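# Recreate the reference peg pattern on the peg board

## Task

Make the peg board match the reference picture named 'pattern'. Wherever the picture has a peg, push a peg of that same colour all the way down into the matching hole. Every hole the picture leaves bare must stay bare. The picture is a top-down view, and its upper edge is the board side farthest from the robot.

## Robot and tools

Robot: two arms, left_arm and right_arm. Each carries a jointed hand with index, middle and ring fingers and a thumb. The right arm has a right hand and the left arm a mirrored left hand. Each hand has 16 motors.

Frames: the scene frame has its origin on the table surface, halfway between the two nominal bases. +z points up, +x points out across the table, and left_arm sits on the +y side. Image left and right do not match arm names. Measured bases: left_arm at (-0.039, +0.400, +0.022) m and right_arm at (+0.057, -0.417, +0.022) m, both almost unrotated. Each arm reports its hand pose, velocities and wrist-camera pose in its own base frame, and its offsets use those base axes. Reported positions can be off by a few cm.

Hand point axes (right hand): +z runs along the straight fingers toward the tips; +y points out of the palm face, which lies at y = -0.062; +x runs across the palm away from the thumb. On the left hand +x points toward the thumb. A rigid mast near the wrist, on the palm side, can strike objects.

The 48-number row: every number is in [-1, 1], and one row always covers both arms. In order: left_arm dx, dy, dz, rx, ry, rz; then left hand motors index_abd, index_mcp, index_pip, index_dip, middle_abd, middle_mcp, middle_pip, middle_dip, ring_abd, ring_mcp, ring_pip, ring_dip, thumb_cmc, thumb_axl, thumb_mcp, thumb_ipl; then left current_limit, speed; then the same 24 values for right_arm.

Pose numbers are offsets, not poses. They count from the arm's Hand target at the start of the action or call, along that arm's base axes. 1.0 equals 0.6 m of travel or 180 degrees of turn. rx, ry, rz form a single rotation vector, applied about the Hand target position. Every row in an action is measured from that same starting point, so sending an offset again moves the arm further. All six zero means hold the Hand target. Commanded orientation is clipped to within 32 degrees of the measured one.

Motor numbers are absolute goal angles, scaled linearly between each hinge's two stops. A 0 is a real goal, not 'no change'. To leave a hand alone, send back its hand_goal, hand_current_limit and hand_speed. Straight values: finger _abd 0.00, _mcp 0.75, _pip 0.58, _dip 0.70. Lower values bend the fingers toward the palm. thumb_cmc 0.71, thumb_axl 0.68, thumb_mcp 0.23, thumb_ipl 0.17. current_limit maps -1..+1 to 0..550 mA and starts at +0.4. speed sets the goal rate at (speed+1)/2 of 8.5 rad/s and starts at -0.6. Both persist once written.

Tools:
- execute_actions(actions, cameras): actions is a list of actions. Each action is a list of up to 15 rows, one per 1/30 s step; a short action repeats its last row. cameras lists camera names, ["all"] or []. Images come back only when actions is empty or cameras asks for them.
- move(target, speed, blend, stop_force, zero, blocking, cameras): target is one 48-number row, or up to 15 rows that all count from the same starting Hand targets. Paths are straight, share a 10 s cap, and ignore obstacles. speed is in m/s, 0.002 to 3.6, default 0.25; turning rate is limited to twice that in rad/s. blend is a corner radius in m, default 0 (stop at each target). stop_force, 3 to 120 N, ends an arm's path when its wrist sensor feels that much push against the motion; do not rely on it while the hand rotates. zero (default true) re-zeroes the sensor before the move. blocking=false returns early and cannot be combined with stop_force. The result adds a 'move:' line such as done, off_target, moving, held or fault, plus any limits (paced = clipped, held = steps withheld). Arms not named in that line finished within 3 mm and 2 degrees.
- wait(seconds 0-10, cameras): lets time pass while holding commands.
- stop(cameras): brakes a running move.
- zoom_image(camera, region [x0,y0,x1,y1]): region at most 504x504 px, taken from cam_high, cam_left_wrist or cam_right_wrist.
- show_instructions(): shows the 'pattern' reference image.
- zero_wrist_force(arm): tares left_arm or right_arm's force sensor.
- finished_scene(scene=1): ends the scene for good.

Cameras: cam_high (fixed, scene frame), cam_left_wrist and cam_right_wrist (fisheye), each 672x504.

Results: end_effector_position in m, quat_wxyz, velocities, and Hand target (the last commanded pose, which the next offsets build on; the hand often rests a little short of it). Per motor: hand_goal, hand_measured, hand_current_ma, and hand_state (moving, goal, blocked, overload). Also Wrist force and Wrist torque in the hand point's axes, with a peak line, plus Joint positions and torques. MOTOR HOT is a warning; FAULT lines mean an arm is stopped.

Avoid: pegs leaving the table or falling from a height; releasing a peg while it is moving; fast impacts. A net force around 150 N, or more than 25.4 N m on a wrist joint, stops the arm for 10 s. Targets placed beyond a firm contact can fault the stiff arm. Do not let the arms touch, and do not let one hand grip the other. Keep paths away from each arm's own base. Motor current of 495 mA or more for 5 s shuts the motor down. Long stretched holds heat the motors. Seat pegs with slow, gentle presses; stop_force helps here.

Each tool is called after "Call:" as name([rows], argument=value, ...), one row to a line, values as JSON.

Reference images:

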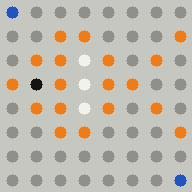

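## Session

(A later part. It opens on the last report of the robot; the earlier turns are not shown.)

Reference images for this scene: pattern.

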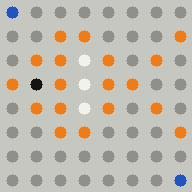

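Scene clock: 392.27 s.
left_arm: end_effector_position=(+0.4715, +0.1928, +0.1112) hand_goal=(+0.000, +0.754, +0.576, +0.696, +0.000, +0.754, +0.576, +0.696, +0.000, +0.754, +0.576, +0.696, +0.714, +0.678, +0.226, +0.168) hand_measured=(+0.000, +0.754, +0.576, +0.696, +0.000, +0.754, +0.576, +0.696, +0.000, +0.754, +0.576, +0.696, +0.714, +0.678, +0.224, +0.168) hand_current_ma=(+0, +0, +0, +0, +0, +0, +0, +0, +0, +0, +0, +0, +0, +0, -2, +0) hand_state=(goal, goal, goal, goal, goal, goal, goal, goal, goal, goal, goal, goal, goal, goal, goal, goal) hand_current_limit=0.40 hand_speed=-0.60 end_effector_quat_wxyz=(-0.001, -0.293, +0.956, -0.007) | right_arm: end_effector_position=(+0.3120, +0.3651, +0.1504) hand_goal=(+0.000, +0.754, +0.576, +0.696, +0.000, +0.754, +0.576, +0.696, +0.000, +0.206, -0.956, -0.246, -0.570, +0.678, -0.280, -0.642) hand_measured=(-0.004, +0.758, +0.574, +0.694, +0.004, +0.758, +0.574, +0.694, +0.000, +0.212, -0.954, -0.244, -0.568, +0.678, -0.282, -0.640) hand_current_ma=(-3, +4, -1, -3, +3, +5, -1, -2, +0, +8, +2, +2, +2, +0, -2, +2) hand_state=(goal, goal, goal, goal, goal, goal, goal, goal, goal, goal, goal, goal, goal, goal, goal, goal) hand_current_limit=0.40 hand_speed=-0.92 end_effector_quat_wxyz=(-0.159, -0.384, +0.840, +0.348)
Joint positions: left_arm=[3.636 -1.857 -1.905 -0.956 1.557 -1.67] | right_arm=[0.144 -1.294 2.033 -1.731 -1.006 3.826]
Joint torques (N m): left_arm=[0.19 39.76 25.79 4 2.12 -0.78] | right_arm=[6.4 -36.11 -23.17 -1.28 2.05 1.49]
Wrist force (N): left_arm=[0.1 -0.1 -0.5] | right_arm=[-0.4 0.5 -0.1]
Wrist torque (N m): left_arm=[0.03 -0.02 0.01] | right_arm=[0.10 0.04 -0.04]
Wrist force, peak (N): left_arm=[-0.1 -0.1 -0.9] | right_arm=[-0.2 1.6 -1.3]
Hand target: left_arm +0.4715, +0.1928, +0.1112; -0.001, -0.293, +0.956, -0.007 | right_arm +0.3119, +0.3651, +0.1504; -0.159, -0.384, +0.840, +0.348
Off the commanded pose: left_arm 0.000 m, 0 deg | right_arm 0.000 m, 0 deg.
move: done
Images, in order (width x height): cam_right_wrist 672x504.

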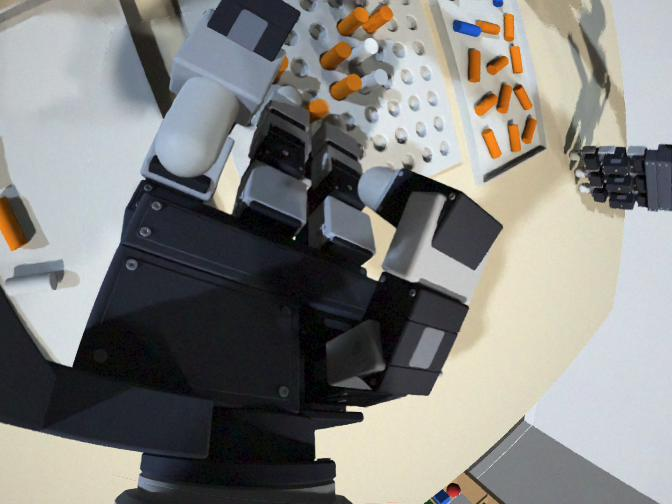

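Call:
wait(seconds=0.2, cameras=["cam_right_wrist"])

Call:
zoom_image(camera="cam_right_wrist", region=[290, 70, 370, 140])

Scene clock: 392.63 s.
left_arm: end_effector_position=(+0.4715, +0.1928, +0.1112) hand_goal=(+0.000, +0.754, +0.576, +0.696, +0.000, +0.754, +0.576, +0.696, +0.000, +0.754, +0.576, +0.696, +0.714, +0.678, +0.226, +0.168) hand_measured=(+0.000, +0.754, +0.576, +0.696, +0.000, +0.754, +0.576, +0.696, +0.000, +0.754, +0.576, +0.696, +0.714, +0.678, +0.224, +0.168) hand_current_ma=(+0, +0, +0, +0, +0, +0, +0, +0, +0, +0, +0, +0, +0, +0, -2, +0) hand_state=(goal, goal, goal, goal, goal, goal, goal, goal, goal, goal, goal, goal, goal, goal, goal, goal) hand_current_limit=0.40 hand_speed=-0.60 end_effector_quat_wxyz=(-0.001, -0.293, +0.956, -0.007) | right_arm: end_effector_position=(+0.3120, +0.3651, +0.1504) hand_goal=(+0.000, +0.754, +0.576, +0.696, +0.000, +0.754, +0.576, +0.696, +0.000, +0.206, -0.956, -0.246, -0.570, +0.678, -0.280, -0.642) hand_measured=(-0.004, +0.758, +0.574, +0.694, +0.004, +0.758, +0.574, +0.694, +0.000, +0.212, -0.954, -0.244, -0.568, +0.678, -0.282, -0.640) hand_current_ma=(-3, +4, -1, -3, +3, +5, -1, -2, +0, +8, +2, +2, +2, +0, -2, +2) hand_state=(goal, goal, goal, goal, goal, goal, goal, goal, goal, goal, goal, goal, goal, goal, goal, goal) hand_current_limit=0.40 hand_speed=-0.92 end_effector_quat_wxyz=(-0.159, -0.384, +0.840, +0.348)
Joint positions: left_arm=[3.636 -1.857 -1.905 -0.956 1.557 -1.67] | right_arm=[0.144 -1.294 2.033 -1.731 -1.006 3.826]
Joint torques (N m): left_arm=[0.23 39.73 26.43 3.96 2.24 -0.94] | right_arm=[5.6 -33.93 -22.13 -1.42 1.8 1.48]
Wrist force (N): left_arm=[-0.2 -0.2 -0.5] | right_arm=[-0.2 0.4 0.0]
Wrist torque (N m): left_arm=[0.04 0.01 -0.02] | right_arm=[0.09 0.01 -0.02]
Wrist force, peak (N): left_arm=[-0.2 -0.5 -1.0] | right_arm=[-0.4 0.7 0.1]
Hand target: left_arm +0.4715, +0.1928, +0.1112; -0.001, -0.293, +0.956, -0.007 | right_arm +0.3119, +0.3651, +0.1504; -0.159, -0.384, +0.840, +0.348
Off the commanded pose: left_arm 0.000 m, 0 deg | right_arm 0.000 m, 0 deg.
wait: 0.20 s; at rest from the start
Images, in order (width x height): cam_right_wrist 672x504.

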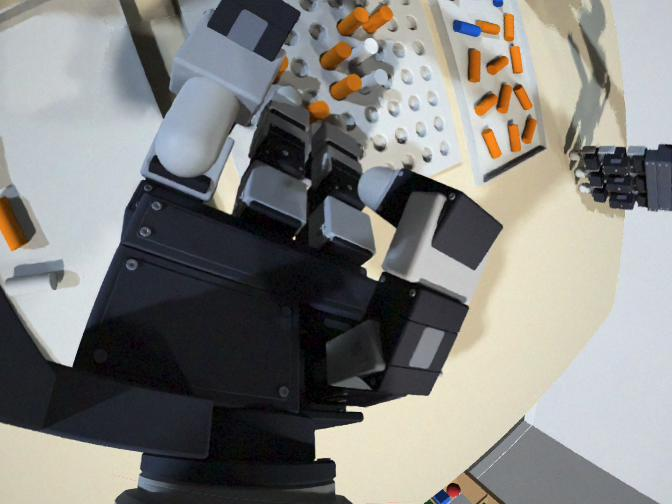

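Scaled by 6.300 from the camera's 672x504 image, which has a finer 960x720 frame.

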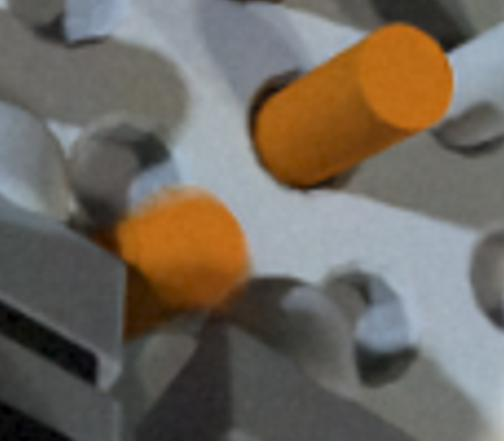

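Call:
move([
  [0,0,0,0,0,0,0,0.754,0.576,0.696,0,0.754,0.576,0.696,0,0.754,0.576,0.696,0.714,0.678,0.226,0.168,0.4,-0.6,0,0,0.004,0,0,0,0,0.754,0.576,0.696,0,0.754,0.576,0.696,0,0.205,-0.956,-0.246,-0.571,0.678,-0.281,-0.643,0.4,-0.92],
  [0,0,0,0,0,0,0,0.754,0.576,0.696,0,0.754,0.576,0.696,0,0.754,0.576,0.696,0.714,0.678,0.226,0.168,0.4,-0.6,0,0,0.004,0,0,0,-0.08,0.754,0.576,0.696,0.08,0.754,0.576,0.696,0,0.205,-0.956,-0.246,-0.571,0.678,-0.281,-0.643,0.4,-0.93],
  [0,0,0,0,0,0,0,0.754,0.576,0.696,0,0.754,0.576,0.696,0,0.754,0.576,0.696,0.714,0.678,0.226,0.168,0.4,-0.6,0,0,0.004,0,0,0,-0.18,0.754,0.576,0.696,0.18,0.754,0.576,0.696,0,0.205,-0.956,-0.246,-0.571,0.678,-0.281,-0.643,0.4,-0.8],
], speed=0.02)

Call:
move(target=[0,0,0,0,0,0,0,0.754,0.576,0.696,0,0.754,0.576,0.696,0,0.754,0.576,0.696,0.714,0.678,0.226,0.168,0.4,-0.6,0,0,0.0117,0,0,0,-0.18,0.754,0.576,0.696,0.18,0.754,0.576,0.696,0,0.205,-0.956,-0.246,-0.571,0.678,-0.281,-0.643,0.4,-0.8], speed=0.04, cameras=["cam_right_wrist"])

Call:
zoom_image(camera="cam_right_wrist", region=[290, 70, 370, 140])

Scene clock: 395.43 s.
left_arm: end_effector_position=(+0.4715, +0.1928, +0.1112) hand_goal=(+0.000, +0.754, +0.576, +0.696, +0.000, +0.754, +0.576, +0.696, +0.000, +0.754, +0.576, +0.696, +0.714, +0.678, +0.226, +0.168) hand_measured=(+0.000, +0.754, +0.576, +0.696, +0.000, +0.754, +0.576, +0.696, +0.000, +0.754, +0.576, +0.696, +0.714, +0.678, +0.224, +0.168) hand_current_ma=(+0, +0, +0, +0, +0, +0, +0, +0, +0, +0, +0, +0, +0, +0, -2, +0) hand_state=(goal, goal, goal, goal, goal, goal, goal, goal, goal, goal, goal, goal, goal, goal, goal, goal) hand_current_limit=0.40 hand_speed=-0.60 end_effector_quat_wxyz=(-0.001, -0.293, +0.956, -0.007) | right_arm: end_effector_position=(+0.3120, +0.3651, +0.1528) hand_goal=(-0.180, +0.754, +0.576, +0.696, +0.180, +0.754, +0.576, +0.696, +0.000, +0.206, -0.956, -0.246, -0.570, +0.678, -0.280, -0.642) hand_measured=(-0.062, +0.758, +0.574, +0.694, +0.058, +0.758, +0.574, +0.694, +0.000, +0.212, -0.954, -0.244, -0.568, +0.678, -0.282, -0.640) hand_current_ma=(+351, +4, -1, -3, -374, +5, -1, -2, +0, +8, +2, +2, +2, +0, -2, +2) hand_state=(blocked, goal, goal, goal, blocked, goal, goal, goal, goal, goal, goal, goal, goal, goal, goal, goal) hand_current_limit=0.40 hand_speed=-0.80 end_effector_quat_wxyz=(-0.159, -0.384, +0.840, +0.348)
Joint positions: left_arm=[3.636 -1.857 -1.905 -0.956 1.557 -1.67] | right_arm=[0.144 -1.298 2.031 -1.725 -1.006 3.826]
Joint torques (N m): left_arm=[0.07 39.91 26.11 4.25 2.15 -0.82] | right_arm=[0.23 -20.81 -13.49 -2.08 1.46 1.35]
Wrist force (N): left_arm=[0.1 0.1 -0.8] | right_arm=[-0.2 0.3 0.0]
Wrist torque (N m): left_arm=[0.10 -0.04 0.01] | right_arm=[0.07 0.02 -0.03]
Wrist force, peak (N): left_arm=[0.2 0.0 -1.0] | right_arm=[-0.4 0.7 -0.3]
Hand target: left_arm +0.4715, +0.1928, +0.1112; -0.001, -0.293, +0.956, -0.007 | right_arm +0.3119, +0.3651, +0.1528; -0.159, -0.384, +0.840, +0.348
Off the commanded pose: left_arm 0.000 m, 0 deg | right_arm 0.000 m, 0 deg.
move: done

Scene clock: 396.17 s.
left_arm: end_effector_position=(+0.4715, +0.1928, +0.1112) hand_goal=(+0.000, +0.754, +0.576, +0.696, +0.000, +0.754, +0.576, +0.696, +0.000, +0.754, +0.576, +0.696, +0.714, +0.678, +0.226, +0.168) hand_measured=(+0.000, +0.754, +0.576, +0.696, +0.000, +0.754, +0.576, +0.696, +0.000, +0.754, +0.576, +0.696, +0.714, +0.678, +0.224, +0.168) hand_current_ma=(+0, +0, +0, +0, +0, +0, +0, +0, +0, +0, +0, +0, +0, +0, -2, +0) hand_state=(goal, goal, goal, goal, goal, goal, goal, goal, goal, goal, goal, goal, goal, goal, goal, goal) hand_current_limit=0.40 hand_speed=-0.60 end_effector_quat_wxyz=(-0.001, -0.293, +0.956, -0.007) | right_arm: end_effector_position=(+0.3120, +0.3651, +0.1599) hand_goal=(-0.180, +0.754, +0.576, +0.696, +0.180, +0.754, +0.576, +0.696, +0.000, +0.206, -0.956, -0.246, -0.570, +0.678, -0.280, -0.642) hand_measured=(-0.062, +0.758, +0.576, +0.694, +0.058, +0.758, +0.576, +0.694, +0.000, +0.212, -0.954, -0.244, -0.568, +0.678, -0.282, -0.640) hand_current_ma=(+351, +5, -1, -3, -374, +6, -1, -2, +0, +8, +2, +2, +2, +0, -2, +2) hand_state=(blocked, goal, goal, goal, blocked, goal, goal, goal, goal, goal, goal, goal, goal, goal, goal, goal) hand_current_limit=0.40 hand_speed=-0.80 end_effector_quat_wxyz=(-0.159, -0.384, +0.840, +0.348)
Joint positions: left_arm=[3.636 -1.857 -1.905 -0.956 1.557 -1.67] | right_arm=[0.144 -1.311 2.023 -1.705 -1.006 3.826]
Joint torques (N m): left_arm=[-0.68 39.88 26.71 3.9 2.3 -0.75] | right_arm=[-1.18 -24.45 -17.47 -2.49 1.58 1.59]
Wrist force (N): left_arm=[-0.1 -0.2 -0.7] | right_arm=[-0.3 0.4 -0.1]
Wrist torque (N m): left_arm=[0.05 0.00 -0.01] | right_arm=[0.10 0.05 -0.04]
Wrist force, peak (N): left_arm=[0.0 -0.2 -0.8] | right_arm=[-0.6 0.7 0.0]
Hand target: left_arm +0.4715, +0.1928, +0.1112; -0.001, -0.293, +0.956, -0.007 | right_arm +0.3119, +0.3651, +0.1598; -0.159, -0.384, +0.840, +0.348
Off the commanded pose: left_arm 0.000 m, 0 deg | right_arm 0.000 m, 0 deg.
move: done
Images, in order (width x height): cam_right_wrist 672x504.

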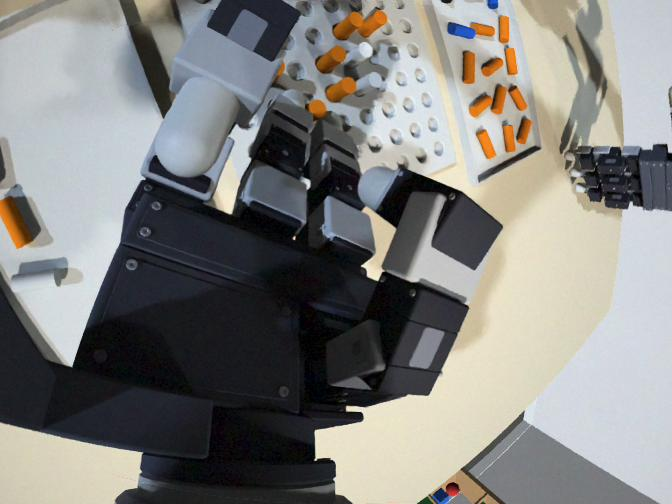

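Scaled by 6.300 from the camera's 672x504 image, which has a finer 960x720 frame.

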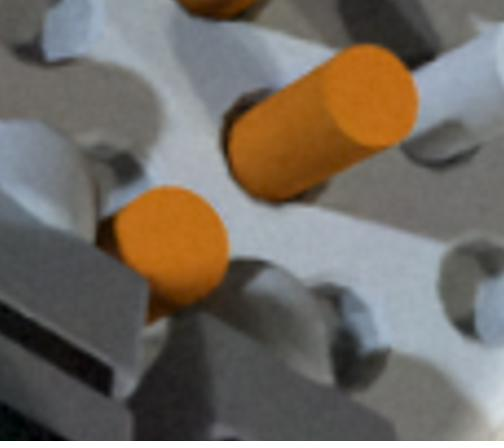

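Call:
move([
  [0,0,0,0,0,0,0,0.754,0.576,0.696,0,0.754,0.576,0.696,0,0.754,0.576,0.696,0.714,0.678,0.226,0.168,0.4,-0.6,-0.0268,0.0232,0,0,0,0,-0.18,0.754,0.576,0.696,0.18,0.754,0.576,0.696,0,0.205,-0.956,-0.246,-0.571,0.678,-0.281,-0.643,0.4,-0.8],
  [0,0,0,0,0,0,0,0.754,0.576,0.696,0,0.754,0.576,0.696,0,0.754,0.576,0.696,0.714,0.678,0.226,0.168,0.4,-0.6,-0.0268,0.0232,-0.0080,0,0,0,-0.18,0.754,0.576,0.696,0.18,0.754,0.576,0.696,0,0.205,-0.956,-0.246,-0.571,0.678,-0.281,-0.643,0.4,-0.8],
], speed=0.06)

Call:
move(target=[0,0,0,0,0,0,0,0.754,0.576,0.696,0,0.754,0.576,0.696,0,0.754,0.576,0.696,0.714,0.678,0.226,0.168,0.4,-0.6,0,0,-0.024,0,0,0,-0.18,0.754,0.576,0.696,0.18,0.754,0.576,0.696,0,0.205,-0.956,-0.246,-0.571,0.678,-0.281,-0.643,0.4,-0.8], speed=0.02, stop_force=3)

Scene clock: 398.23 s.
left_arm: end_effector_position=(+0.4715, +0.1928, +0.1112) hand_goal=(+0.000, +0.754, +0.576, +0.696, +0.000, +0.754, +0.576, +0.696, +0.000, +0.754, +0.576, +0.696, +0.714, +0.678, +0.226, +0.168) hand_measured=(+0.000, +0.754, +0.576, +0.696, +0.000, +0.754, +0.576, +0.696, +0.000, +0.754, +0.576, +0.696, +0.714, +0.678, +0.224, +0.168) hand_current_ma=(+0, +0, +0, +0, +0, +0, +0, +0, +0, +0, +0, +0, +0, +0, -2, +0) hand_state=(goal, goal, goal, goal, goal, goal, goal, goal, goal, goal, goal, goal, goal, goal, goal, goal) hand_current_limit=0.40 hand_speed=-0.60 end_effector_quat_wxyz=(-0.001, -0.293, +0.956, -0.007) | right_arm: end_effector_position=(+0.2958, +0.3790, +0.1549) hand_goal=(-0.180, +0.754, +0.576, +0.696, +0.180, +0.754, +0.576, +0.696, +0.000, +0.206, -0.956, -0.246, -0.570, +0.678, -0.280, -0.642) hand_measured=(-0.062, +0.758, +0.576, +0.694, +0.058, +0.758, +0.576, +0.694, +0.000, +0.212, -0.954, -0.244, -0.568, +0.678, -0.282, -0.640) hand_current_ma=(+351, +5, -1, -3, -374, +6, -1, -2, +0, +8, +2, +2, +2, +0, -2, +2) hand_state=(blocked, goal, goal, goal, blocked, goal, goal, goal, goal, goal, goal, goal, goal, goal, goal, goal) hand_current_limit=0.40 hand_speed=-0.80 end_effector_quat_wxyz=(-0.159, -0.384, +0.840, +0.348)
Joint positions: left_arm=[3.636 -1.857 -1.905 -0.956 1.557 -1.67] | right_arm=[0.178 -1.319 2.058 -1.749 -0.988 3.86]
Joint torques (N m): left_arm=[0.69 39.8 26.65 3.99 2 -1.04] | right_arm=[-11.82 -43.16 -26.43 0.37 -0.65 -1.15]
Wrist force (N): left_arm=[0.1 -0.1 -0.5] | right_arm=[-0.4 0.6 0.1]
Wrist torque (N m): left_arm=[0.04 -0.02 0.01] | right_arm=[0.11 0.04 -0.04]
Wrist force, peak (N): left_arm=[-0.1 0.0 -1.1] | right_arm=[-0.4 0.9 0.2]
Hand target: left_arm +0.4715, +0.1928, +0.1112; -0.001, -0.293, +0.956, -0.007 | right_arm +0.2959, +0.3790, +0.1550; -0.159, -0.384, +0.840, +0.348
Off the commanded pose: left_arm 0.000 m, 0 deg | right_arm 0.000 m, 0 deg.
move: done

Scene clock: 399.90 s.
left_arm: end_effector_position=(+0.4715, +0.1928, +0.1112) hand_goal=(+0.000, +0.754, +0.576, +0.696, +0.000, +0.754, +0.576, +0.696, +0.000, +0.754, +0.576, +0.696, +0.714, +0.678, +0.226, +0.168) hand_measured=(+0.000, +0.754, +0.576, +0.696, +0.000, +0.754, +0.576, +0.696, +0.000, +0.754, +0.576, +0.696, +0.714, +0.678, +0.224, +0.168) hand_current_ma=(+0, +0, +0, +0, +0, +0, +0, +0, +0, +0, +0, +0, +0, +0, -2, +0) hand_state=(goal, goal, goal, goal, goal, goal, goal, goal, goal, goal, goal, goal, goal, goal, goal, goal) hand_current_limit=0.40 hand_speed=-0.60 end_effector_quat_wxyz=(-0.001, -0.293, +0.956, -0.007) | right_arm: end_effector_position=(+0.2959, +0.3790, +0.1423) hand_goal=(-0.180, +0.754, +0.576, +0.696, +0.180, +0.754, +0.576, +0.696, +0.000, +0.206, -0.956, -0.246, -0.570, +0.678, -0.280, -0.642) hand_measured=(-0.062, +0.754, +0.572, +0.694, +0.058, +0.754, +0.574, +0.694, +0.000, +0.212, -0.954, -0.244, -0.568, +0.678, -0.282, -0.640) hand_current_ma=(+351, +0, -4, -3, -374, +1, -3, -2, +0, +8, +2, +2, +2, +0, -3, +2) hand_state=(blocked, goal, goal, goal, blocked, goal, goal, goal, goal, goal, goal, goal, goal, goal, goal, goal) hand_current_limit=0.40 hand_speed=-0.80 end_effector_quat_wxyz=(-0.159, -0.384, +0.840, +0.348)
Joint positions: left_arm=[3.636 -1.857 -1.905 -0.956 1.557 -1.67] | right_arm=[0.178 -1.296 2.07 -1.784 -0.988 3.86]
Joint torques (N m): left_arm=[0.18 40.84 25.33 4.06 2.17 -0.63] | right_arm=[-8.65 -44.14 -26.15 -2.28 -0.55 -1.19]
Wrist force (N): left_arm=[-0.1 0.2 -0.6] | right_arm=[-0.4 0.7 -0.1]
Wrist torque (N m): left_arm=[0.09 0.01 -0.02] | right_arm=[0.07 0.03 -0.04]
Wrist force, peak (N): left_arm=[-0.1 -0.3 -0.9] | right_arm=[-0.3 2.6 -2.8]
Hand target: left_arm +0.4715, +0.1928, +0.1112; -0.001, -0.293, +0.956, -0.007 | right_arm +0.2959, +0.3790, +0.1423; -0.159, -0.384, +0.840, +0.348 (not the last commanded pose)
Off the commanded pose: left_arm 0.000 m, 0 deg | right_arm 0.002 m, 0 deg.
move: contact (right_arm)

Call:
move([
  [0,0,0,0,0,0,0,0.754,0.576,0.696,0,0.754,0.576,0.696,0,0.754,0.576,0.696,0.714,0.678,0.226,0.168,0.4,-0.6,0,0,0.0012,0,0,0,-0.18,0.754,0.576,0.696,0.18,0.754,0.576,0.696,0,0.205,-0.956,-0.246,-0.571,0.678,-0.281,-0.643,0.4,-0.8],
  [0,0,0,0,0,0,0,0.754,0.576,0.696,0,0.754,0.576,0.696,0,0.754,0.576,0.696,0.714,0.678,0.226,0.168,0.4,-0.6,0,0,0.0012,0,0,0,-0.01,0.754,0.576,0.696,0.01,0.754,0.576,0.696,0,0.205,-0.956,-0.246,-0.571,0.678,-0.281,-0.643,0.4,-0.85],
  [0,0,0,0,0,0,0,0.754,0.576,0.696,0,0.754,0.576,0.696,0,0.754,0.576,0.696,0.714,0.678,0.226,0.168,0.4,-0.6,0,0,0.1227,0,0,0,-0.01,0.754,0.576,0.696,0.01,0.754,0.576,0.696,0,0.205,-0.956,-0.246,-0.571,0.678,-0.281,-0.643,0.4,-0.85],
  [0,0,0,0,0,0,0,0.754,0.576,0.696,0,0.754,0.576,0.696,0,0.754,0.576,0.696,0.714,0.678,0.226,0.168,0.4,-0.6,-0.1482,-0.1738,0.1227,-0.2395,-0.4425,0.1082,-0.01,0.754,0.576,0.696,0.01,0.754,0.576,0.696,0,0.205,-0.956,-0.246,-0.571,0.678,-0.281,-0.643,0.4,-0.85],
  [0,0,0,0,0,0,0,0.754,0.576,0.696,0,0.754,0.576,0.696,0,0.754,0.576,0.696,0.714,0.678,0.226,0.168,0.4,-0.6,-0.1482,-0.1738,-0.1633,-0.2395,-0.4425,0.1082,-0.01,0.754,0.576,0.696,0.01,0.754,0.576,0.696,0,0.205,-0.956,-0.246,-0.571,0.678,-0.281,-0.643,0.4,-0.85],
], speed=[0.03,0.03,0.15,0.35,0.25], blend=[0,0,0.02,0.02,0], cameras=["cam_high","cam_right_wrist"])

Call:
zoom_image(camera="cam_right_wrist", region=[280, 40, 360, 110])

Call:
zoom_image(camera="cam_high", region=[210, 150, 480, 270])

Scene clock: 406.97 s.
left_arm: end_effector_position=(+0.4715, +0.1928, +0.1112) hand_goal=(+0.000, +0.754, +0.576, +0.696, +0.000, +0.754, +0.576, +0.696, +0.000, +0.754, +0.576, +0.696, +0.714, +0.678, +0.226, +0.168) hand_measured=(+0.000, +0.754, +0.576, +0.696, +0.000, +0.754, +0.576, +0.696, +0.000, +0.754, +0.576, +0.696, +0.714, +0.678, +0.224, +0.168) hand_current_ma=(+0, +0, +0, +0, +0, +0, +0, +0, +0, +0, +0, +0, +0, +0, -2, +0) hand_state=(goal, goal, goal, goal, goal, goal, goal, goal, goal, goal, goal, goal, goal, goal, goal, goal) hand_current_limit=0.40 hand_speed=-0.60 end_effector_quat_wxyz=(-0.001, -0.293, +0.956, -0.007) | right_arm: end_effector_position=(+0.2069, +0.2747, +0.0444) hand_goal=(-0.010, +0.754, +0.576, +0.696, +0.010, +0.754, +0.576, +0.696, +0.000, +0.206, -0.956, -0.246, -0.570, +0.678, -0.280, -0.642) hand_measured=(-0.012, +0.748, +0.576, +0.694, +0.012, +0.746, +0.576, +0.694, +0.000, +0.210, -0.954, -0.244, -0.568, +0.678, -0.280, -0.640) hand_current_ma=(-3, -9, -1, -3, +3, -12, -1, -2, +0, +4, +2, +2, +2, +0, -1, +2) hand_state=(goal, goal, goal, goal, goal, goal, goal, goal, goal, goal, goal, goal, goal, goal, goal, goal) hand_current_limit=0.40 hand_speed=-0.85 end_effector_quat_wxyz=(+0.231, -0.556, +0.738, -0.305)
Joint positions: left_arm=[3.636 -1.857 -1.905 -0.956 1.557 -1.67] | right_arm=[0.759 -1.491 2.684 -3.234 -2.225 4.017]
Joint torques (N m): left_arm=[0.24 38.98 26.28 3.84 2.18 -0.61] | right_arm=[-12.27 -0.05 -20.8 -4.58 0.64 1.69]
Wrist force (N): left_arm=[-0.1 -0.1 -0.7] | right_arm=[-0.1 -0.2 -0.6]
Wrist torque (N m): left_arm=[0.06 -0.01 0.00] | right_arm=[-0.03 0.05 0.11]
Wrist force, peak (N): left_arm=[0.0 0.1 -1.1] | right_arm=[0.3 -1.1 -2.1]
Hand target: left_arm +0.4715, +0.1928, +0.1112; -0.001, -0.293, +0.956, -0.007 | right_arm +0.2069, +0.2747, +0.0443; +0.231, -0.556, +0.738, -0.305
Off the commanded pose: left_arm 0.000 m, 0 deg | right_arm 0.000 m, 0 deg.
move: done
Images, in order (width x height): cam_high 672x504, cam_right_wrist 672x504.

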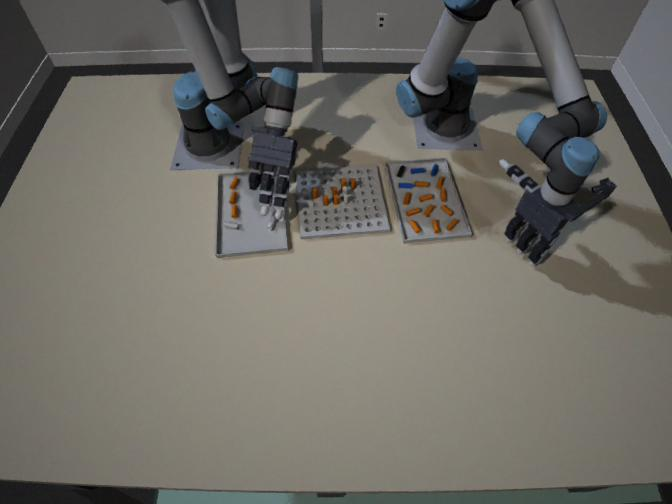

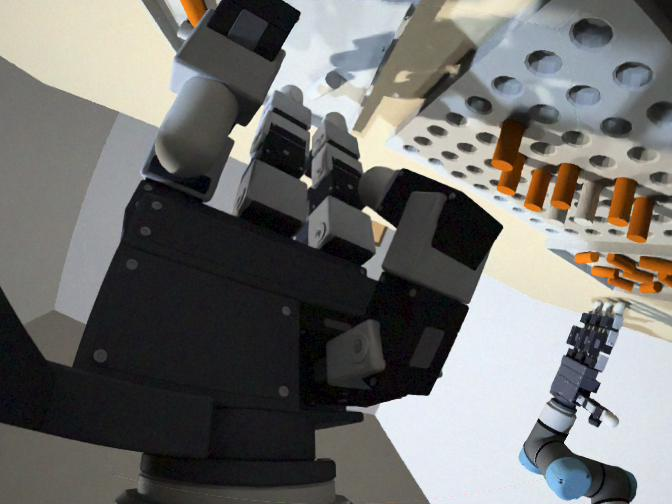

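Scaled by 6.300 from the camera's 672x504 image, which has a finer 960x720 frame.

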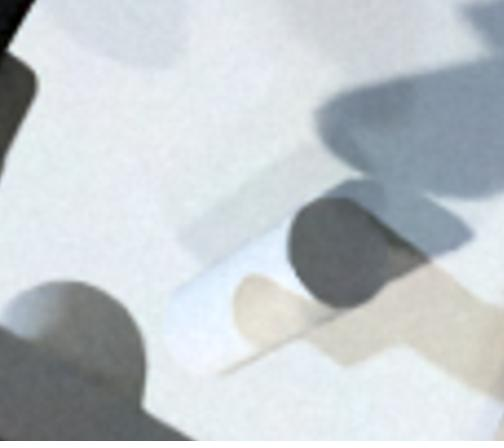

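Scaled by 1.867 from the camera's 672x504 image, which has a finer 960x720 frame.

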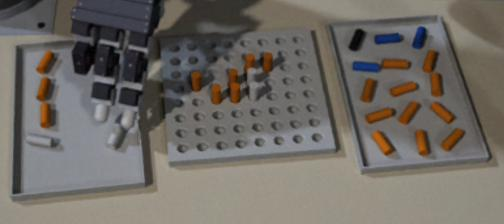

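Call:
move(target=[0,0,0,0,0,0,0,0.754,0.576,0.696,0,0.754,0.576,0.696,0,0.754,0.576,0.696,0.714,0.678,0.226,0.168,0.4,-0.6,0.0032,0.0023,-0.0247,0,0,0,-0.02,0.754,0.576,0.696,0.02,0.754,0.576,0.696,0,0.205,-0.956,-0.246,-0.571,0.678,-0.281,-0.643,0.4,-0.85], speed=0.1)

Call:
move(target=[0,0,0,0,0,0,0,0.754,0.576,0.696,0,0.754,0.576,0.696,0,0.754,0.576,0.696,0.714,0.678,0.226,0.168,0.4,-0.6,0,0,-0.0217,0,0,0,-0.02,0.754,0.576,0.696,0.02,0.754,0.576,0.696,0,0.205,-0.956,-0.246,-0.571,0.678,-0.281,-0.643,0.4,-0.85], speed=0.04, stop_force=3)

Call:
move([
  [0,0,0,0,0,0,0,0.754,0.576,0.696,0,0.754,0.576,0.696,0,0.754,0.576,0.696,0.714,0.678,0.226,0.168,0.4,-0.6,0,0,0,0,0,0,-0.08,0.754,0.576,0.696,0.08,0.754,0.576,0.696,0,0.205,-0.956,-0.246,-0.571,0.678,-0.281,-0.643,0.4,-0.92],
  [0,0,0,0,0,0,0,0.754,0.576,0.696,0,0.754,0.576,0.696,0,0.754,0.576,0.696,0.714,0.678,0.226,0.168,0.4,-0.6,0,0,0,0,0,0,-0.18,0.754,0.576,0.696,0.18,0.754,0.576,0.696,0,0.205,-0.956,-0.246,-0.571,0.678,-0.281,-0.643,0.4,-0.8],
  [0,0,0,0,0,0,0,0.754,0.576,0.696,0,0.754,0.576,0.696,0,0.754,0.576,0.696,0.714,0.678,0.226,0.168,0.4,-0.6,0,0,0.2392,0,0,0,-0.18,0.754,0.576,0.696,0.18,0.754,0.576,0.696,0,0.205,-0.956,-0.246,-0.571,0.678,-0.281,-0.643,0.4,-0.8],
  [0,0,0,0,0,0,0,0.754,0.576,0.696,0,0.754,0.576,0.696,0,0.754,0.576,0.696,0.714,0.678,0.226,0.168,0.4,-0.6,0.1875,0.2748,0.3225,0.2395,0.4425,-0.1082,-0.18,0.754,0.576,0.696,0.18,0.754,0.576,0.696,0,0.205,-0.956,-0.246,-0.571,0.678,-0.281,-0.643,0.4,-0.8],
  [0,0,0,0,0,0,0,0.754,0.576,0.696,0,0.754,0.576,0.696,0,0.754,0.576,0.696,0.714,0.678,0.226,0.168,0.4,-0.6,0.1875,0.2748,0.2342,0.2395,0.4425,-0.1082,-0.18,0.754,0.576,0.696,0.18,0.754,0.576,0.696,0,0.205,-0.956,-0.246,-0.571,0.678,-0.281,-0.643,0.4,-0.8],
], speed=[0.05,0.05,0.2,0.3,0.12], blend=[0,0,0.03,0.01,0], cameras=["cam_right_wrist"])

Call:
zoom_image(camera="cam_right_wrist", region=[280, 70, 360, 140])

Call:
move(target=[0,0,0,0,0,0,0,0.754,0.576,0.696,0,0.754,0.576,0.696,0,0.754,0.576,0.696,0.714,0.678,0.226,0.168,0.4,-0.6,0,0,-0.025,0,0,0,-0.18,0.754,0.576,0.696,0.18,0.754,0.576,0.696,0,0.205,-0.956,-0.246,-0.571,0.678,-0.281,-0.643,0.4,-0.8], speed=0.02, stop_force=3)

Scene clock: 409.13 s.
left_arm: end_effector_position=(+0.4715, +0.1928, +0.1112) hand_goal=(+0.000, +0.754, +0.576, +0.696, +0.000, +0.754, +0.576, +0.696, +0.000, +0.754, +0.576, +0.696, +0.714, +0.678, +0.226, +0.168) hand_measured=(+0.000, +0.754, +0.576, +0.696, +0.000, +0.754, +0.576, +0.696, +0.000, +0.754, +0.576, +0.696, +0.714, +0.678, +0.224, +0.168) hand_current_ma=(+0, +0, +0, +0, +0, +0, +0, +0, +0, +0, +0, +0, +0, +0, -2, +0) hand_state=(goal, goal, goal, goal, goal, goal, goal, goal, goal, goal, goal, goal, goal, goal, goal, goal) hand_current_limit=0.40 hand_speed=-0.60 end_effector_quat_wxyz=(-0.001, -0.293, +0.956, -0.007) | right_arm: end_effector_position=(+0.2088, +0.2761, +0.0295) hand_goal=(-0.020, +0.754, +0.576, +0.696, +0.020, +0.754, +0.576, +0.696, +0.000, +0.206, -0.956, -0.246, -0.570, +0.678, -0.280, -0.642) hand_measured=(-0.018, +0.748, +0.576, +0.694, +0.016, +0.746, +0.576, +0.694, +0.000, +0.210, -0.954, -0.244, -0.568, +0.678, -0.280, -0.640) hand_current_ma=(+3, -9, -1, -3, -3, -12, -1, -2, +0, +4, +2, +2, +2, +0, -1, +2) hand_state=(goal, goal, goal, goal, goal, goal, goal, goal, goal, goal, goal, goal, goal, goal, goal, goal) hand_current_limit=0.40 hand_speed=-0.85 end_effector_quat_wxyz=(+0.230, -0.556, +0.738, -0.305)
Joint positions: left_arm=[3.636 -1.857 -1.905 -0.956 1.557 -1.67] | right_arm=[0.758 -1.411 2.689 -3.319 -2.225 4.015]
Joint torques (N m): left_arm=[0.31 39.75 25.96 3.79 1.99 -0.75] | right_arm=[-12.4 -29.99 -4.06 -1.24 0.83 -1.39]
Wrist force (N): left_arm=[0.0 0.0 -0.6] | right_arm=[-0.1 -0.4 -0.5]
Wrist torque (N m): left_arm=[0.06 -0.02 0.00] | right_arm=[-0.06 0.04 0.14]
Wrist force, peak (N): left_arm=[-0.3 0.0 -1.0] | right_arm=[-0.1 -0.7 -0.8]
Hand target: left_arm +0.4715, +0.1928, +0.1112; -0.001, -0.293, +0.956, -0.007 | right_arm +0.2089, +0.2761, +0.0295; +0.231, -0.556, +0.738, -0.305
Off the commanded pose: left_arm 0.000 m, 0 deg | right_arm 0.000 m, 0 deg.
move: done

Scene clock: 410.77 s.
left_arm: end_effector_position=(+0.4715, +0.1928, +0.1112) hand_goal=(+0.000, +0.754, +0.576, +0.696, +0.000, +0.754, +0.576, +0.696, +0.000, +0.754, +0.576, +0.696, +0.714, +0.678, +0.226, +0.168) hand_measured=(+0.000, +0.754, +0.576, +0.696, +0.000, +0.754, +0.576, +0.696, +0.000, +0.754, +0.576, +0.696, +0.714, +0.678, +0.224, +0.168) hand_current_ma=(+0, +0, +0, +0, +0, +0, +0, +0, +0, +0, +0, +0, +0, +0, -2, +0) hand_state=(goal, goal, goal, goal, goal, goal, goal, goal, goal, goal, goal, goal, goal, goal, goal, goal) hand_current_limit=0.40 hand_speed=-0.60 end_effector_quat_wxyz=(-0.001, -0.293, +0.956, -0.007) | right_arm: end_effector_position=(+0.2089, +0.2761, +0.0165) hand_goal=(-0.020, +0.754, +0.576, +0.696, +0.020, +0.754, +0.576, +0.696, +0.000, +0.206, -0.956, -0.246, -0.570, +0.678, -0.280, -0.642) hand_measured=(-0.018, +0.756, +0.580, +0.698, +0.016, +0.756, +0.578, +0.696, +0.000, +0.210, -0.954, -0.244, -0.568, +0.678, -0.280, -0.640) hand_current_ma=(+2, +1, +4, +1, -3, +1, +2, +0, +0, +4, +2, +2, +2, +0, -1, +2) hand_state=(goal, goal, goal, goal, goal, goal, goal, goal, goal, goal, goal, goal, goal, goal, goal, goal) hand_current_limit=0.40 hand_speed=-0.85 end_effector_quat_wxyz=(+0.231, -0.556, +0.738, -0.305)
Joint positions: left_arm=[3.636 -1.857 -1.905 -0.956 1.557 -1.67] | right_arm=[0.758 -1.343 2.695 -3.394 -2.225 4.015]
Joint torques (N m): left_arm=[-0.35 40.08 25.15 4.19 2.18 -0.84] | right_arm=[2.2 -32.44 -15.72 -3.02 -2.36 -1.3]
Wrist force (N): left_arm=[0.0 0.1 -0.9] | right_arm=[0.0 -0.8 -0.8]
Wrist torque (N m): left_arm=[0.10 -0.02 0.00] | right_arm=[0.05 0.04 0.16]
Wrist force, peak (N): left_arm=[-0.1 -0.1 -1.1] | right_arm=[0.3 -1.6 -3.0]
Hand target: left_arm +0.4715, +0.1928, +0.1112; -0.001, -0.293, +0.956, -0.007 | right_arm +0.2089, +0.2761, +0.0165; +0.231, -0.556, +0.738, -0.305
Off the commanded pose: left_arm 0.000 m, 0 deg | right_arm 0.000 m, 0 deg.
move: done

Scene clock: 416.13 s.
left_arm: end_effector_position=(+0.4715, +0.1928, +0.1112) hand_goal=(+0.000, +0.754, +0.576, +0.696, +0.000, +0.754, +0.576, +0.696, +0.000, +0.754, +0.576, +0.696, +0.714, +0.678, +0.226, +0.168) hand_measured=(+0.000, +0.754, +0.576, +0.696, +0.000, +0.754, +0.576, +0.696, +0.000, +0.754, +0.576, +0.696, +0.714, +0.678, +0.224, +0.168) hand_current_ma=(+0, +0, +0, +0, +0, +0, +0, +0, +0, +0, +0, +0, +0, +0, -2, +0) hand_state=(goal, goal, goal, goal, goal, goal, goal, goal, goal, goal, goal, goal, goal, goal, goal, goal) hand_current_limit=0.40 hand_speed=-0.60 end_effector_quat_wxyz=(-0.001, -0.293, +0.956, -0.007) | right_arm: end_effector_position=(+0.3213, +0.4410, +0.1570) hand_goal=(-0.180, +0.754, +0.576, +0.696, +0.180, +0.754, +0.576, +0.696, +0.000, +0.206, -0.956, -0.246, -0.570, +0.678, -0.280, -0.642) hand_measured=(-0.064, +0.756, +0.576, +0.698, +0.058, +0.760, +0.578, +0.696, +0.000, +0.212, -0.954, -0.244, -0.568, +0.678, -0.282, -0.640) hand_current_ma=(+343, +3, -1, +1, -366, +11, +1, +0, +0, +8, +2, +2, +2, +0, -2, +2) hand_state=(blocked, goal, goal, goal, blocked, goal, goal, goal, goal, goal, goal, goal, goal, goal, goal, goal) hand_current_limit=0.40 hand_speed=-0.80 end_effector_quat_wxyz=(-0.159, -0.384, +0.840, +0.348)
Joint positions: left_arm=[3.636 -1.857 -1.905 -0.956 1.557 -1.67] | right_arm=[0.285 -1.216 1.922 -1.781 -0.934 3.973]
Joint torques (N m): left_arm=[-1.41 39.62 27.55 4.11 2.3 -0.84] | right_arm=[11.21 -45.83 -26.88 -1.52 2.58 0.76]
Wrist force (N): left_arm=[-0.1 0.1 -0.3] | right_arm=[-0.2 0.5 0.0]
Wrist torque (N m): left_arm=[0.05 0.00 -0.01] | right_arm=[0.11 0.02 -0.06]
Wrist force, peak (N): left_arm=[-0.1 -0.3 -1.1] | right_arm=[0.0 1.7 0.8]
Hand target: left_arm +0.4715, +0.1928, +0.1112; -0.001, -0.293, +0.956, -0.007 | right_arm +0.3214, +0.4410, +0.1570; -0.159, -0.384, +0.840, +0.348
Off the commanded pose: left_arm 0.000 m, 0 deg | right_arm 0.000 m, 0 deg.
move: done
Images, in order (width x height): cam_right_wrist 672x504.

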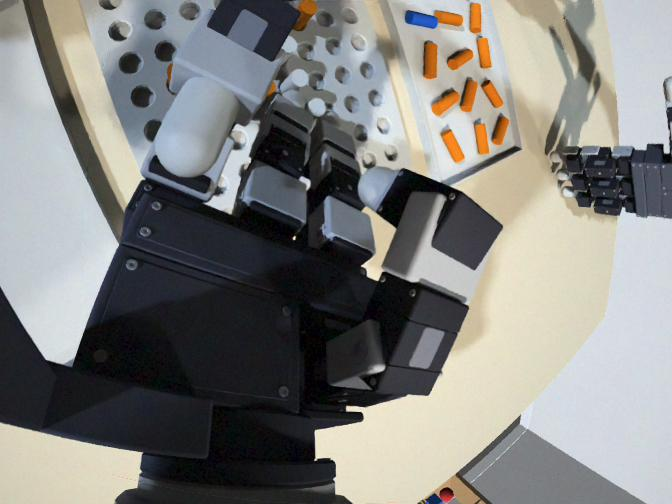

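Scaled by 6.300 from the camera's 672x504 image, which has a finer 960x720 frame.

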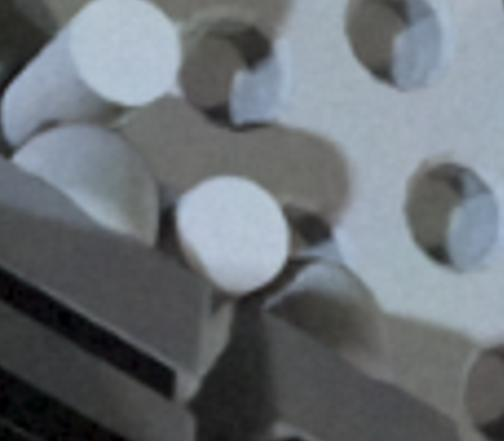

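Scene clock: 417.73 s.
left_arm: end_effector_position=(+0.4715, +0.1928, +0.1112) hand_goal=(+0.000, +0.754, +0.576, +0.696, +0.000, +0.754, +0.576, +0.696, +0.000, +0.754, +0.576, +0.696, +0.714, +0.678, +0.226, +0.168) hand_measured=(+0.000, +0.754, +0.576, +0.696, +0.000, +0.754, +0.576, +0.696, +0.000, +0.754, +0.576, +0.696, +0.714, +0.678, +0.224, +0.168) hand_current_ma=(+0, +0, +0, +0, +0, +0, +0, +0, +0, +0, +0, +0, +0, +0, -2, +0) hand_state=(goal, goal, goal, goal, goal, goal, goal, goal, goal, goal, goal, goal, goal, goal, goal, goal) hand_current_limit=0.40 hand_speed=-0.60 end_effector_quat_wxyz=(-0.001, -0.293, +0.956, -0.007) | right_arm: end_effector_position=(+0.3214, +0.4410, +0.1459) hand_goal=(-0.180, +0.754, +0.576, +0.696, +0.180, +0.754, +0.576, +0.696, +0.000, +0.206, -0.956, -0.246, -0.570, +0.678, -0.280, -0.642) hand_measured=(-0.064, +0.754, +0.572, +0.694, +0.058, +0.758, +0.576, +0.694, +0.000, +0.212, -0.954, -0.244, -0.568, +0.678, -0.282, -0.640) hand_current_ma=(+343, +1, -3, -2, -366, +6, -1, -1, +0, +8, +2, +2, +2, +0, -2, +2) hand_state=(blocked, goal, goal, goal, blocked, goal, goal, goal, goal, goal, goal, goal, goal, goal, goal, goal) hand_current_limit=0.40 hand_speed=-0.80 end_effector_quat_wxyz=(-0.159, -0.384, +0.840, +0.348)
Joint positions: left_arm=[3.636 -1.857 -1.905 -0.956 1.557 -1.67] | right_arm=[0.285 -1.198 1.932 -1.809 -0.934 3.973]
Joint torques (N m): left_arm=[0.38 40.82 26.56 4.17 2.11 -1.18] | right_arm=[10.47 -49.28 -26.74 -2.37 0.92 -0.39]
Wrist force (N): left_arm=[-0.1 -0.1 -0.6] | right_arm=[-0.4 0.6 -0.2]
Wrist torque (N m): left_arm=[0.04 0.00 -0.01] | right_arm=[0.09 0.04 -0.07]
Wrist force, peak (N): left_arm=[-0.3 0.1 -0.9] | right_arm=[-0.6 2.3 -3.2]
Hand target: left_arm +0.4715, +0.1928, +0.1112; -0.001, -0.293, +0.956, -0.007 | right_arm +0.3214, +0.4410, +0.1459; -0.159, -0.384, +0.840, +0.348 (not the last commanded pose)
Off the commanded pose: left_arm 0.000 m, 0 deg | right_arm 0.004 m, 0 deg.
move: contact (right_arm)

Call:
move([
  [0,0,0,0,0,0,0,0.754,0.576,0.696,0,0.754,0.576,0.696,0,0.754,0.576,0.696,0.714,0.678,0.226,0.168,0.4,-0.6,0,0,0.0012,0,0,0,-0.18,0.754,0.576,0.696,0.18,0.754,0.576,0.696,0,0.205,-0.956,-0.246,-0.571,0.678,-0.281,-0.643,0.4,-0.8],
  [0,0,0,0,0,0,0,0.754,0.576,0.696,0,0.754,0.576,0.696,0,0.754,0.576,0.696,0.714,0.678,0.226,0.168,0.4,-0.6,0,0,0.0012,0,0,0,-0.01,0.754,0.576,0.696,0.01,0.754,0.576,0.696,0,0.205,-0.956,-0.246,-0.571,0.678,-0.281,-0.643,0.4,-0.85],
  [0,0,0,0,0,0,0,0.754,0.576,0.696,0,0.754,0.576,0.696,0,0.754,0.576,0.696,0.714,0.678,0.226,0.168,0.4,-0.6,0,0,0.19,0,0,0,-0.01,0.754,0.576,0.696,0.01,0.754,0.576,0.696,0,0.205,-0.956,-0.246,-0.571,0.678,-0.281,-0.643,0.4,-0.85],
  [0,0,0,0,0,0,0,0.754,0.576,0.696,0,0.754,0.576,0.696,0,0.754,0.576,0.696,0.714,0.678,0.226,0.168,0.4,-0.6,0.131,-0.235,0.24,0,0,0.625,-0.01,0.754,0.576,0.696,0.01,0.754,0.576,0.696,0,0.205,-0.956,-0.246,-0.571,0.678,-0.281,-0.643,0.4,-0.85],
], speed=[0.03,0.03,0.2,0.4], blend=[0,0,0.03,0], cameras=["cam_high"])

Scene clock: 426.30 s.
left_arm: end_effector_position=(+0.4715, +0.1928, +0.1112) hand_goal=(+0.000, +0.754, +0.576, +0.696, +0.000, +0.754, +0.576, +0.696, +0.000, +0.754, +0.576, +0.696, +0.714, +0.678, +0.226, +0.168) hand_measured=(+0.000, +0.754, +0.576, +0.696, +0.000, +0.754, +0.576, +0.696, +0.000, +0.754, +0.576, +0.696, +0.714, +0.678, +0.224, +0.168) hand_current_ma=(+0, +0, +0, +0, +0, +0, +0, +0, +0, +0, +0, +0, +0, +0, -2, +0) hand_state=(goal, goal, goal, goal, goal, goal, goal, goal, goal, goal, goal, goal, goal, goal, goal, goal) hand_current_limit=0.40 hand_speed=-0.60 end_effector_quat_wxyz=(-0.001, -0.293, +0.956, -0.007) | right_arm: end_effector_position=(+0.3777, +0.3409, +0.2815) hand_goal=(-0.010, +0.754, +0.576, +0.696, +0.010, +0.754, +0.576, +0.696, +0.000, +0.206, -0.956, -0.246, -0.570, +0.678, -0.280, -0.642) hand_measured=(-0.012, +0.758, +0.576, +0.694, +0.012, +0.760, +0.576, +0.694, +0.000, +0.212, -0.954, -0.244, -0.568, +0.678, -0.282, -0.640) hand_current_ma=(-2, +5, -1, -2, +2, +9, +0, -1, +0, +9, +2, +2, +1, +0, -3, +2) hand_state=(goal, goal, goal, goal, goal, goal, goal, goal, goal, goal, goal, goal, goal, goal, goal, goal) hand_current_limit=0.40 hand_speed=-0.85 end_effector_quat_wxyz=(+0.346, +0.835, -0.396, -0.165)
Joint positions: left_arm=[3.636 -1.857 -1.905 -0.956 1.557 -1.67] | right_arm=[0.504 -0.918 1.038 -0.912 -1.697 3.013]
Joint torques (N m): left_arm=[-0.56 39.17 27.25 4.05 2.17 -1.02] | right_arm=[-12.39 -39.59 -23.25 0.34 1.74 1.42]
Wrist force (N): left_arm=[-0.2 -0.1 -0.6] | right_arm=[-0.5 0.5 0.1]
Wrist torque (N m): left_arm=[0.05 0.02 -0.01] | right_arm=[0.12 0.07 -0.10]
Wrist force, peak (N): left_arm=[-0.1 0.0 -1.1] | right_arm=[0.0 2.3 -0.5]
Hand target: left_arm +0.4715, +0.1928, +0.1112; -0.001, -0.293, +0.956, -0.007 | right_arm +0.3777, +0.3408, +0.2815; +0.346, +0.835, -0.396, -0.165 (not the last commanded pose)
Off the commanded pose: left_arm 0.000 m, 0 deg | right_arm 0.047 m, 32 deg.
move: held (right_arm; a check stopped the path); path passed 3 of 4 targets; limits=held
pose unreachable (right arm): on one or more control steps of this call, first in action 0 (counted from 0), this arm could not follow its commanded pose, so it was not sent that pose on those steps. It may still have moved: this result reports where it is.
cause: moving toward the commanded pose would bring two parts of the arm too close to each other (joints 4 (wrist 1) to 6 (wrist 3) lie between them).
Images, in order (width x height): cam_high 672x504.

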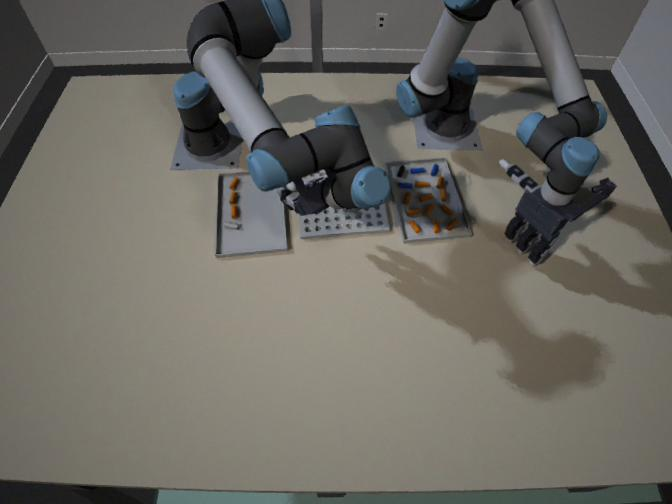

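Call:
move(target=[0,0,0.4,0,0,0,0,0.754,0.576,0.696,0,0.754,0.576,0.696,0,0.754,0.576,0.696,0.714,0.678,0.226,0.168,0.4,-0.6,-0.0795,-0.368,0.031,0,0,-0.4436,-0.01,0.754,0.576,0.696,0.01,0.754,0.576,0.696,0,0.205,-0.956,-0.246,-0.571,0.678,-0.281,-0.643,0.4,-0.85], speed=0.35, cameras=["cam_high"])

Call:
zoom_image(camera="cam_high", region=[290, 150, 480, 250])

Scene clock: 432.07 s.
left_arm: end_effector_position=(+0.4715, +0.1928, +0.3512) hand_goal=(+0.000, +0.754, +0.576, +0.696, +0.000, +0.754, +0.576, +0.696, +0.000, +0.754, +0.576, +0.696, +0.714, +0.678, +0.226, +0.168) hand_measured=(+0.000, +0.754, +0.576, +0.696, +0.000, +0.754, +0.576, +0.696, +0.000, +0.754, +0.576, +0.696, +0.714, +0.678, +0.224, +0.168) hand_current_ma=(+0, +0, +0, +0, +0, +0, +0, +0, +0, +0, +0, +0, +0, +0, -2, +0) hand_state=(goal, goal, goal, goal, goal, goal, goal, goal, goal, goal, goal, goal, goal, goal, goal, goal) hand_current_limit=0.40 hand_speed=-0.60 end_effector_quat_wxyz=(-0.001, -0.292, +0.956, -0.007) | right_arm: end_effector_position=(+0.3300, +0.1201, +0.3002) hand_goal=(-0.010, +0.754, +0.576, +0.696, +0.010, +0.754, +0.576, +0.696, +0.000, +0.206, -0.956, -0.246, -0.570, +0.678, -0.280, -0.642) hand_measured=(-0.012, +0.758, +0.576, +0.694, +0.012, +0.760, +0.576, +0.694, +0.000, +0.212, -0.954, -0.244, -0.568, +0.678, -0.282, -0.640) hand_current_ma=(-2, +5, -1, -2, +2, +9, +0, -1, +0, +9, +2, +2, +1, +0, -3, +2) hand_state=(goal, goal, goal, goal, goal, goal, goal, goal, goal, goal, goal, goal, goal, goal, goal, goal) hand_current_limit=0.40 hand_speed=-0.85 end_effector_quat_wxyz=(-0.160, -0.386, +0.839, +0.348)
Joint positions: left_arm=[3.636 -1.681 -1.467 -1.569 1.557 -1.67] | right_arm=[-0.365 -1.523 1.825 -1.116 -1.329 3.389]
Joint torques (N m): left_arm=[-2.33 18.16 26.1 2.57 -0.51 0.2] | right_arm=[-8.32 -13 -23.69 1.09 -1.35 -1.43]
Wrist force (N): left_arm=[-0.1 0.2 -0.4] | right_arm=[-0.1 0.4 0.3]
Wrist torque (N m): left_arm=[0.09 0.00 -0.03] | right_arm=[0.06 0.00 -0.02]
Wrist force, peak (N): left_arm=[-0.1 -0.1 -1.8] | right_arm=[-1.6 -0.2 -0.4]
Hand target: left_arm +0.4715, +0.1928, +0.3512; -0.001, -0.293, +0.956, -0.007 | right_arm +0.3300, +0.1200, +0.3001; -0.160, -0.386, +0.839, +0.348
Off the commanded pose: left_arm 0.000 m, 0 deg | right_arm 0.000 m, 0 deg.
move: done
Images, in order (width x height): cam_high 672x504.

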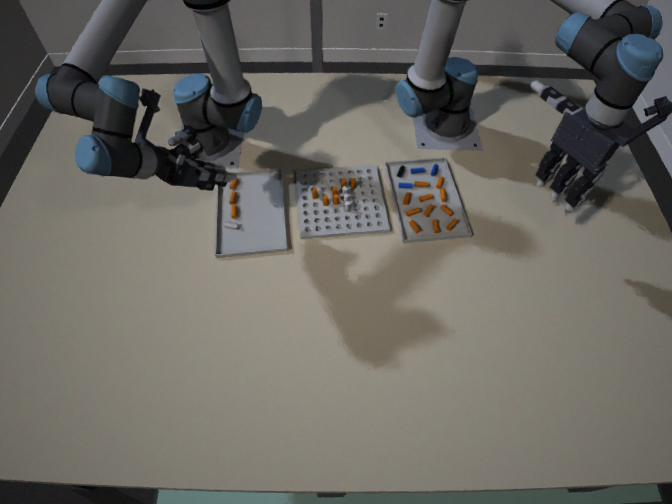

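Scaled by 2.653 from the camera's 672x504 image, which has a finer 960x720 frame.

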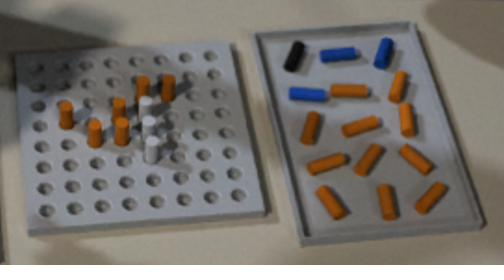

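Call:
zoom_image(camera="cam_high", region=[385, 158, 475, 238])

Scaled by 5.600 from the camera's 672x504 image, which has a finer 960x720 frame.

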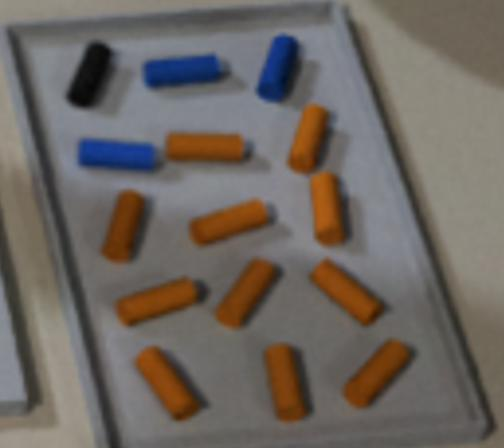

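Call:
move(target=[-0.186,-0.355,-0.035,0.0024,0.0047,0.594,-0.01,0.754,0.576,0.696,0.01,0.754,0.576,0.696,0,0.205,-0.956,-0.246,-0.571,0.678,-0.281,-0.643,0.4,-0.6,0.1,0,0,-0.1635,-0.1891,0,-0.01,0.754,0.576,0.696,0.01,0.754,0.576,0.696,0,0.205,-0.956,-0.246,-0.571,0.678,-0.281,-0.643,0.4,-0.85], speed=0.4, cameras=["cam_left_wrist"])

Scene clock: 442.83 s.
left_arm: end_effector_position=(+0.3599, -0.0202, +0.3302) hand_goal=(-0.010, +0.754, +0.576, +0.696, +0.010, +0.754, +0.576, +0.696, +0.000, +0.206, -0.956, -0.246, -0.570, +0.678, -0.280, -0.642) hand_measured=(-0.008, +0.754, +0.576, +0.696, +0.008, +0.754, +0.576, +0.696, +0.000, +0.218, -0.952, -0.244, -0.568, +0.678, -0.280, -0.638) hand_current_ma=(+2, +0, +0, +0, -2, +0, +0, +0, +0, +17, +5, +2, +2, +0, +0, +4) hand_state=(goal, goal, goal, goal, goal, goal, goal, goal, goal, goal, goal, goal, goal, goal, goal, goal) hand_current_limit=0.40 hand_speed=-0.60 end_effector_quat_wxyz=(+0.000, +0.942, -0.334, +0.000) end_effector_velocity=(+0.000, -0.001, -0.001) end_effector_angular_velocity=(-0.002, +0.003, +0.007) | right_arm: end_effector_position=(+0.3899, +0.1201, +0.3002) hand_goal=(-0.010, +0.754, +0.576, +0.696, +0.010, +0.754, +0.576, +0.696, +0.000, +0.206, -0.956, -0.246, -0.570, +0.678, -0.280, -0.642) hand_measured=(-0.012, +0.756, +0.576, +0.694, +0.012, +0.756, +0.576, +0.694, +0.000, +0.212, -0.954, -0.244, -0.568, +0.678, -0.282, -0.640) hand_current_ma=(-2, +1, -1, -2, +2, +1, +0, -1, +0, +9, +2, +2, +1, +0, -3, +2) hand_state=(goal, goal, goal, goal, goal, goal, goal, goal, goal, goal, goal, goal, goal, goal, goal, goal) hand_current_limit=0.40 hand_speed=-0.85 end_effector_quat_wxyz=(-0.001, -0.418, +0.909, +0.000)
Joint positions: left_arm=[3.632 -1.298 -1.874 -1.54 1.571 -3.54] | right_arm=[-0.198 -1.727 1.861 -1.703 -1.572 3.653]
Joint velocities: left_arm=[0 0 -0.002 -0.001 -0.001 -0.007] | right_arm=[within noise]
Joint torques (N m): left_arm=[-8.04 10.1 28.68 4.09 0.34 -1.2] | right_arm=[-13.51 -2.22 -34.28 -2.07 1.65 -1.72]
Wrist force (N): left_arm=[0.2 -0.1 -0.5] | right_arm=[-0.2 0.7 -0.2]
Wrist torque (N m): left_arm=[0.13 0.02 -0.02] | right_arm=[0.13 0.04 0.01]
Wrist force, peak (N): left_arm=[-0.1 0.8 -0.9] | right_arm=[-0.6 0.9 -0.4]
Hand target: left_arm +0.3599, -0.0202, +0.3302; +0.000, +0.942, -0.334, +0.000 | right_arm +0.3900, +0.1200, +0.3001; -0.001, -0.417, +0.909, +0.000
Off the commanded pose: left_arm 0.000 m, 0 deg | right_arm 0.000 m, 0 deg.
move: done
Images, in order (width x height): cam_left_wrist 672x504.

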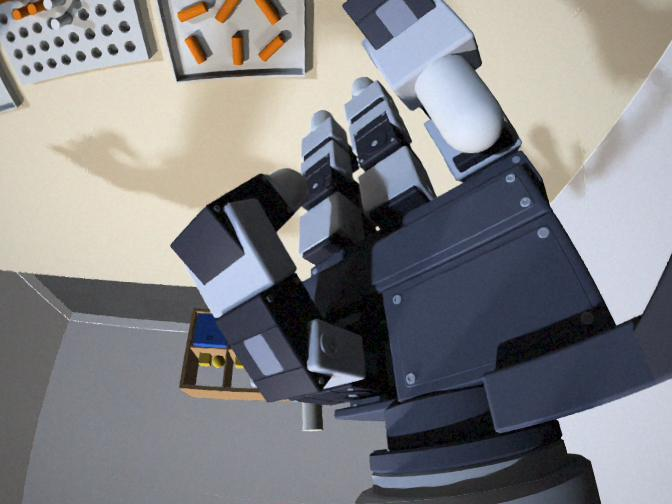

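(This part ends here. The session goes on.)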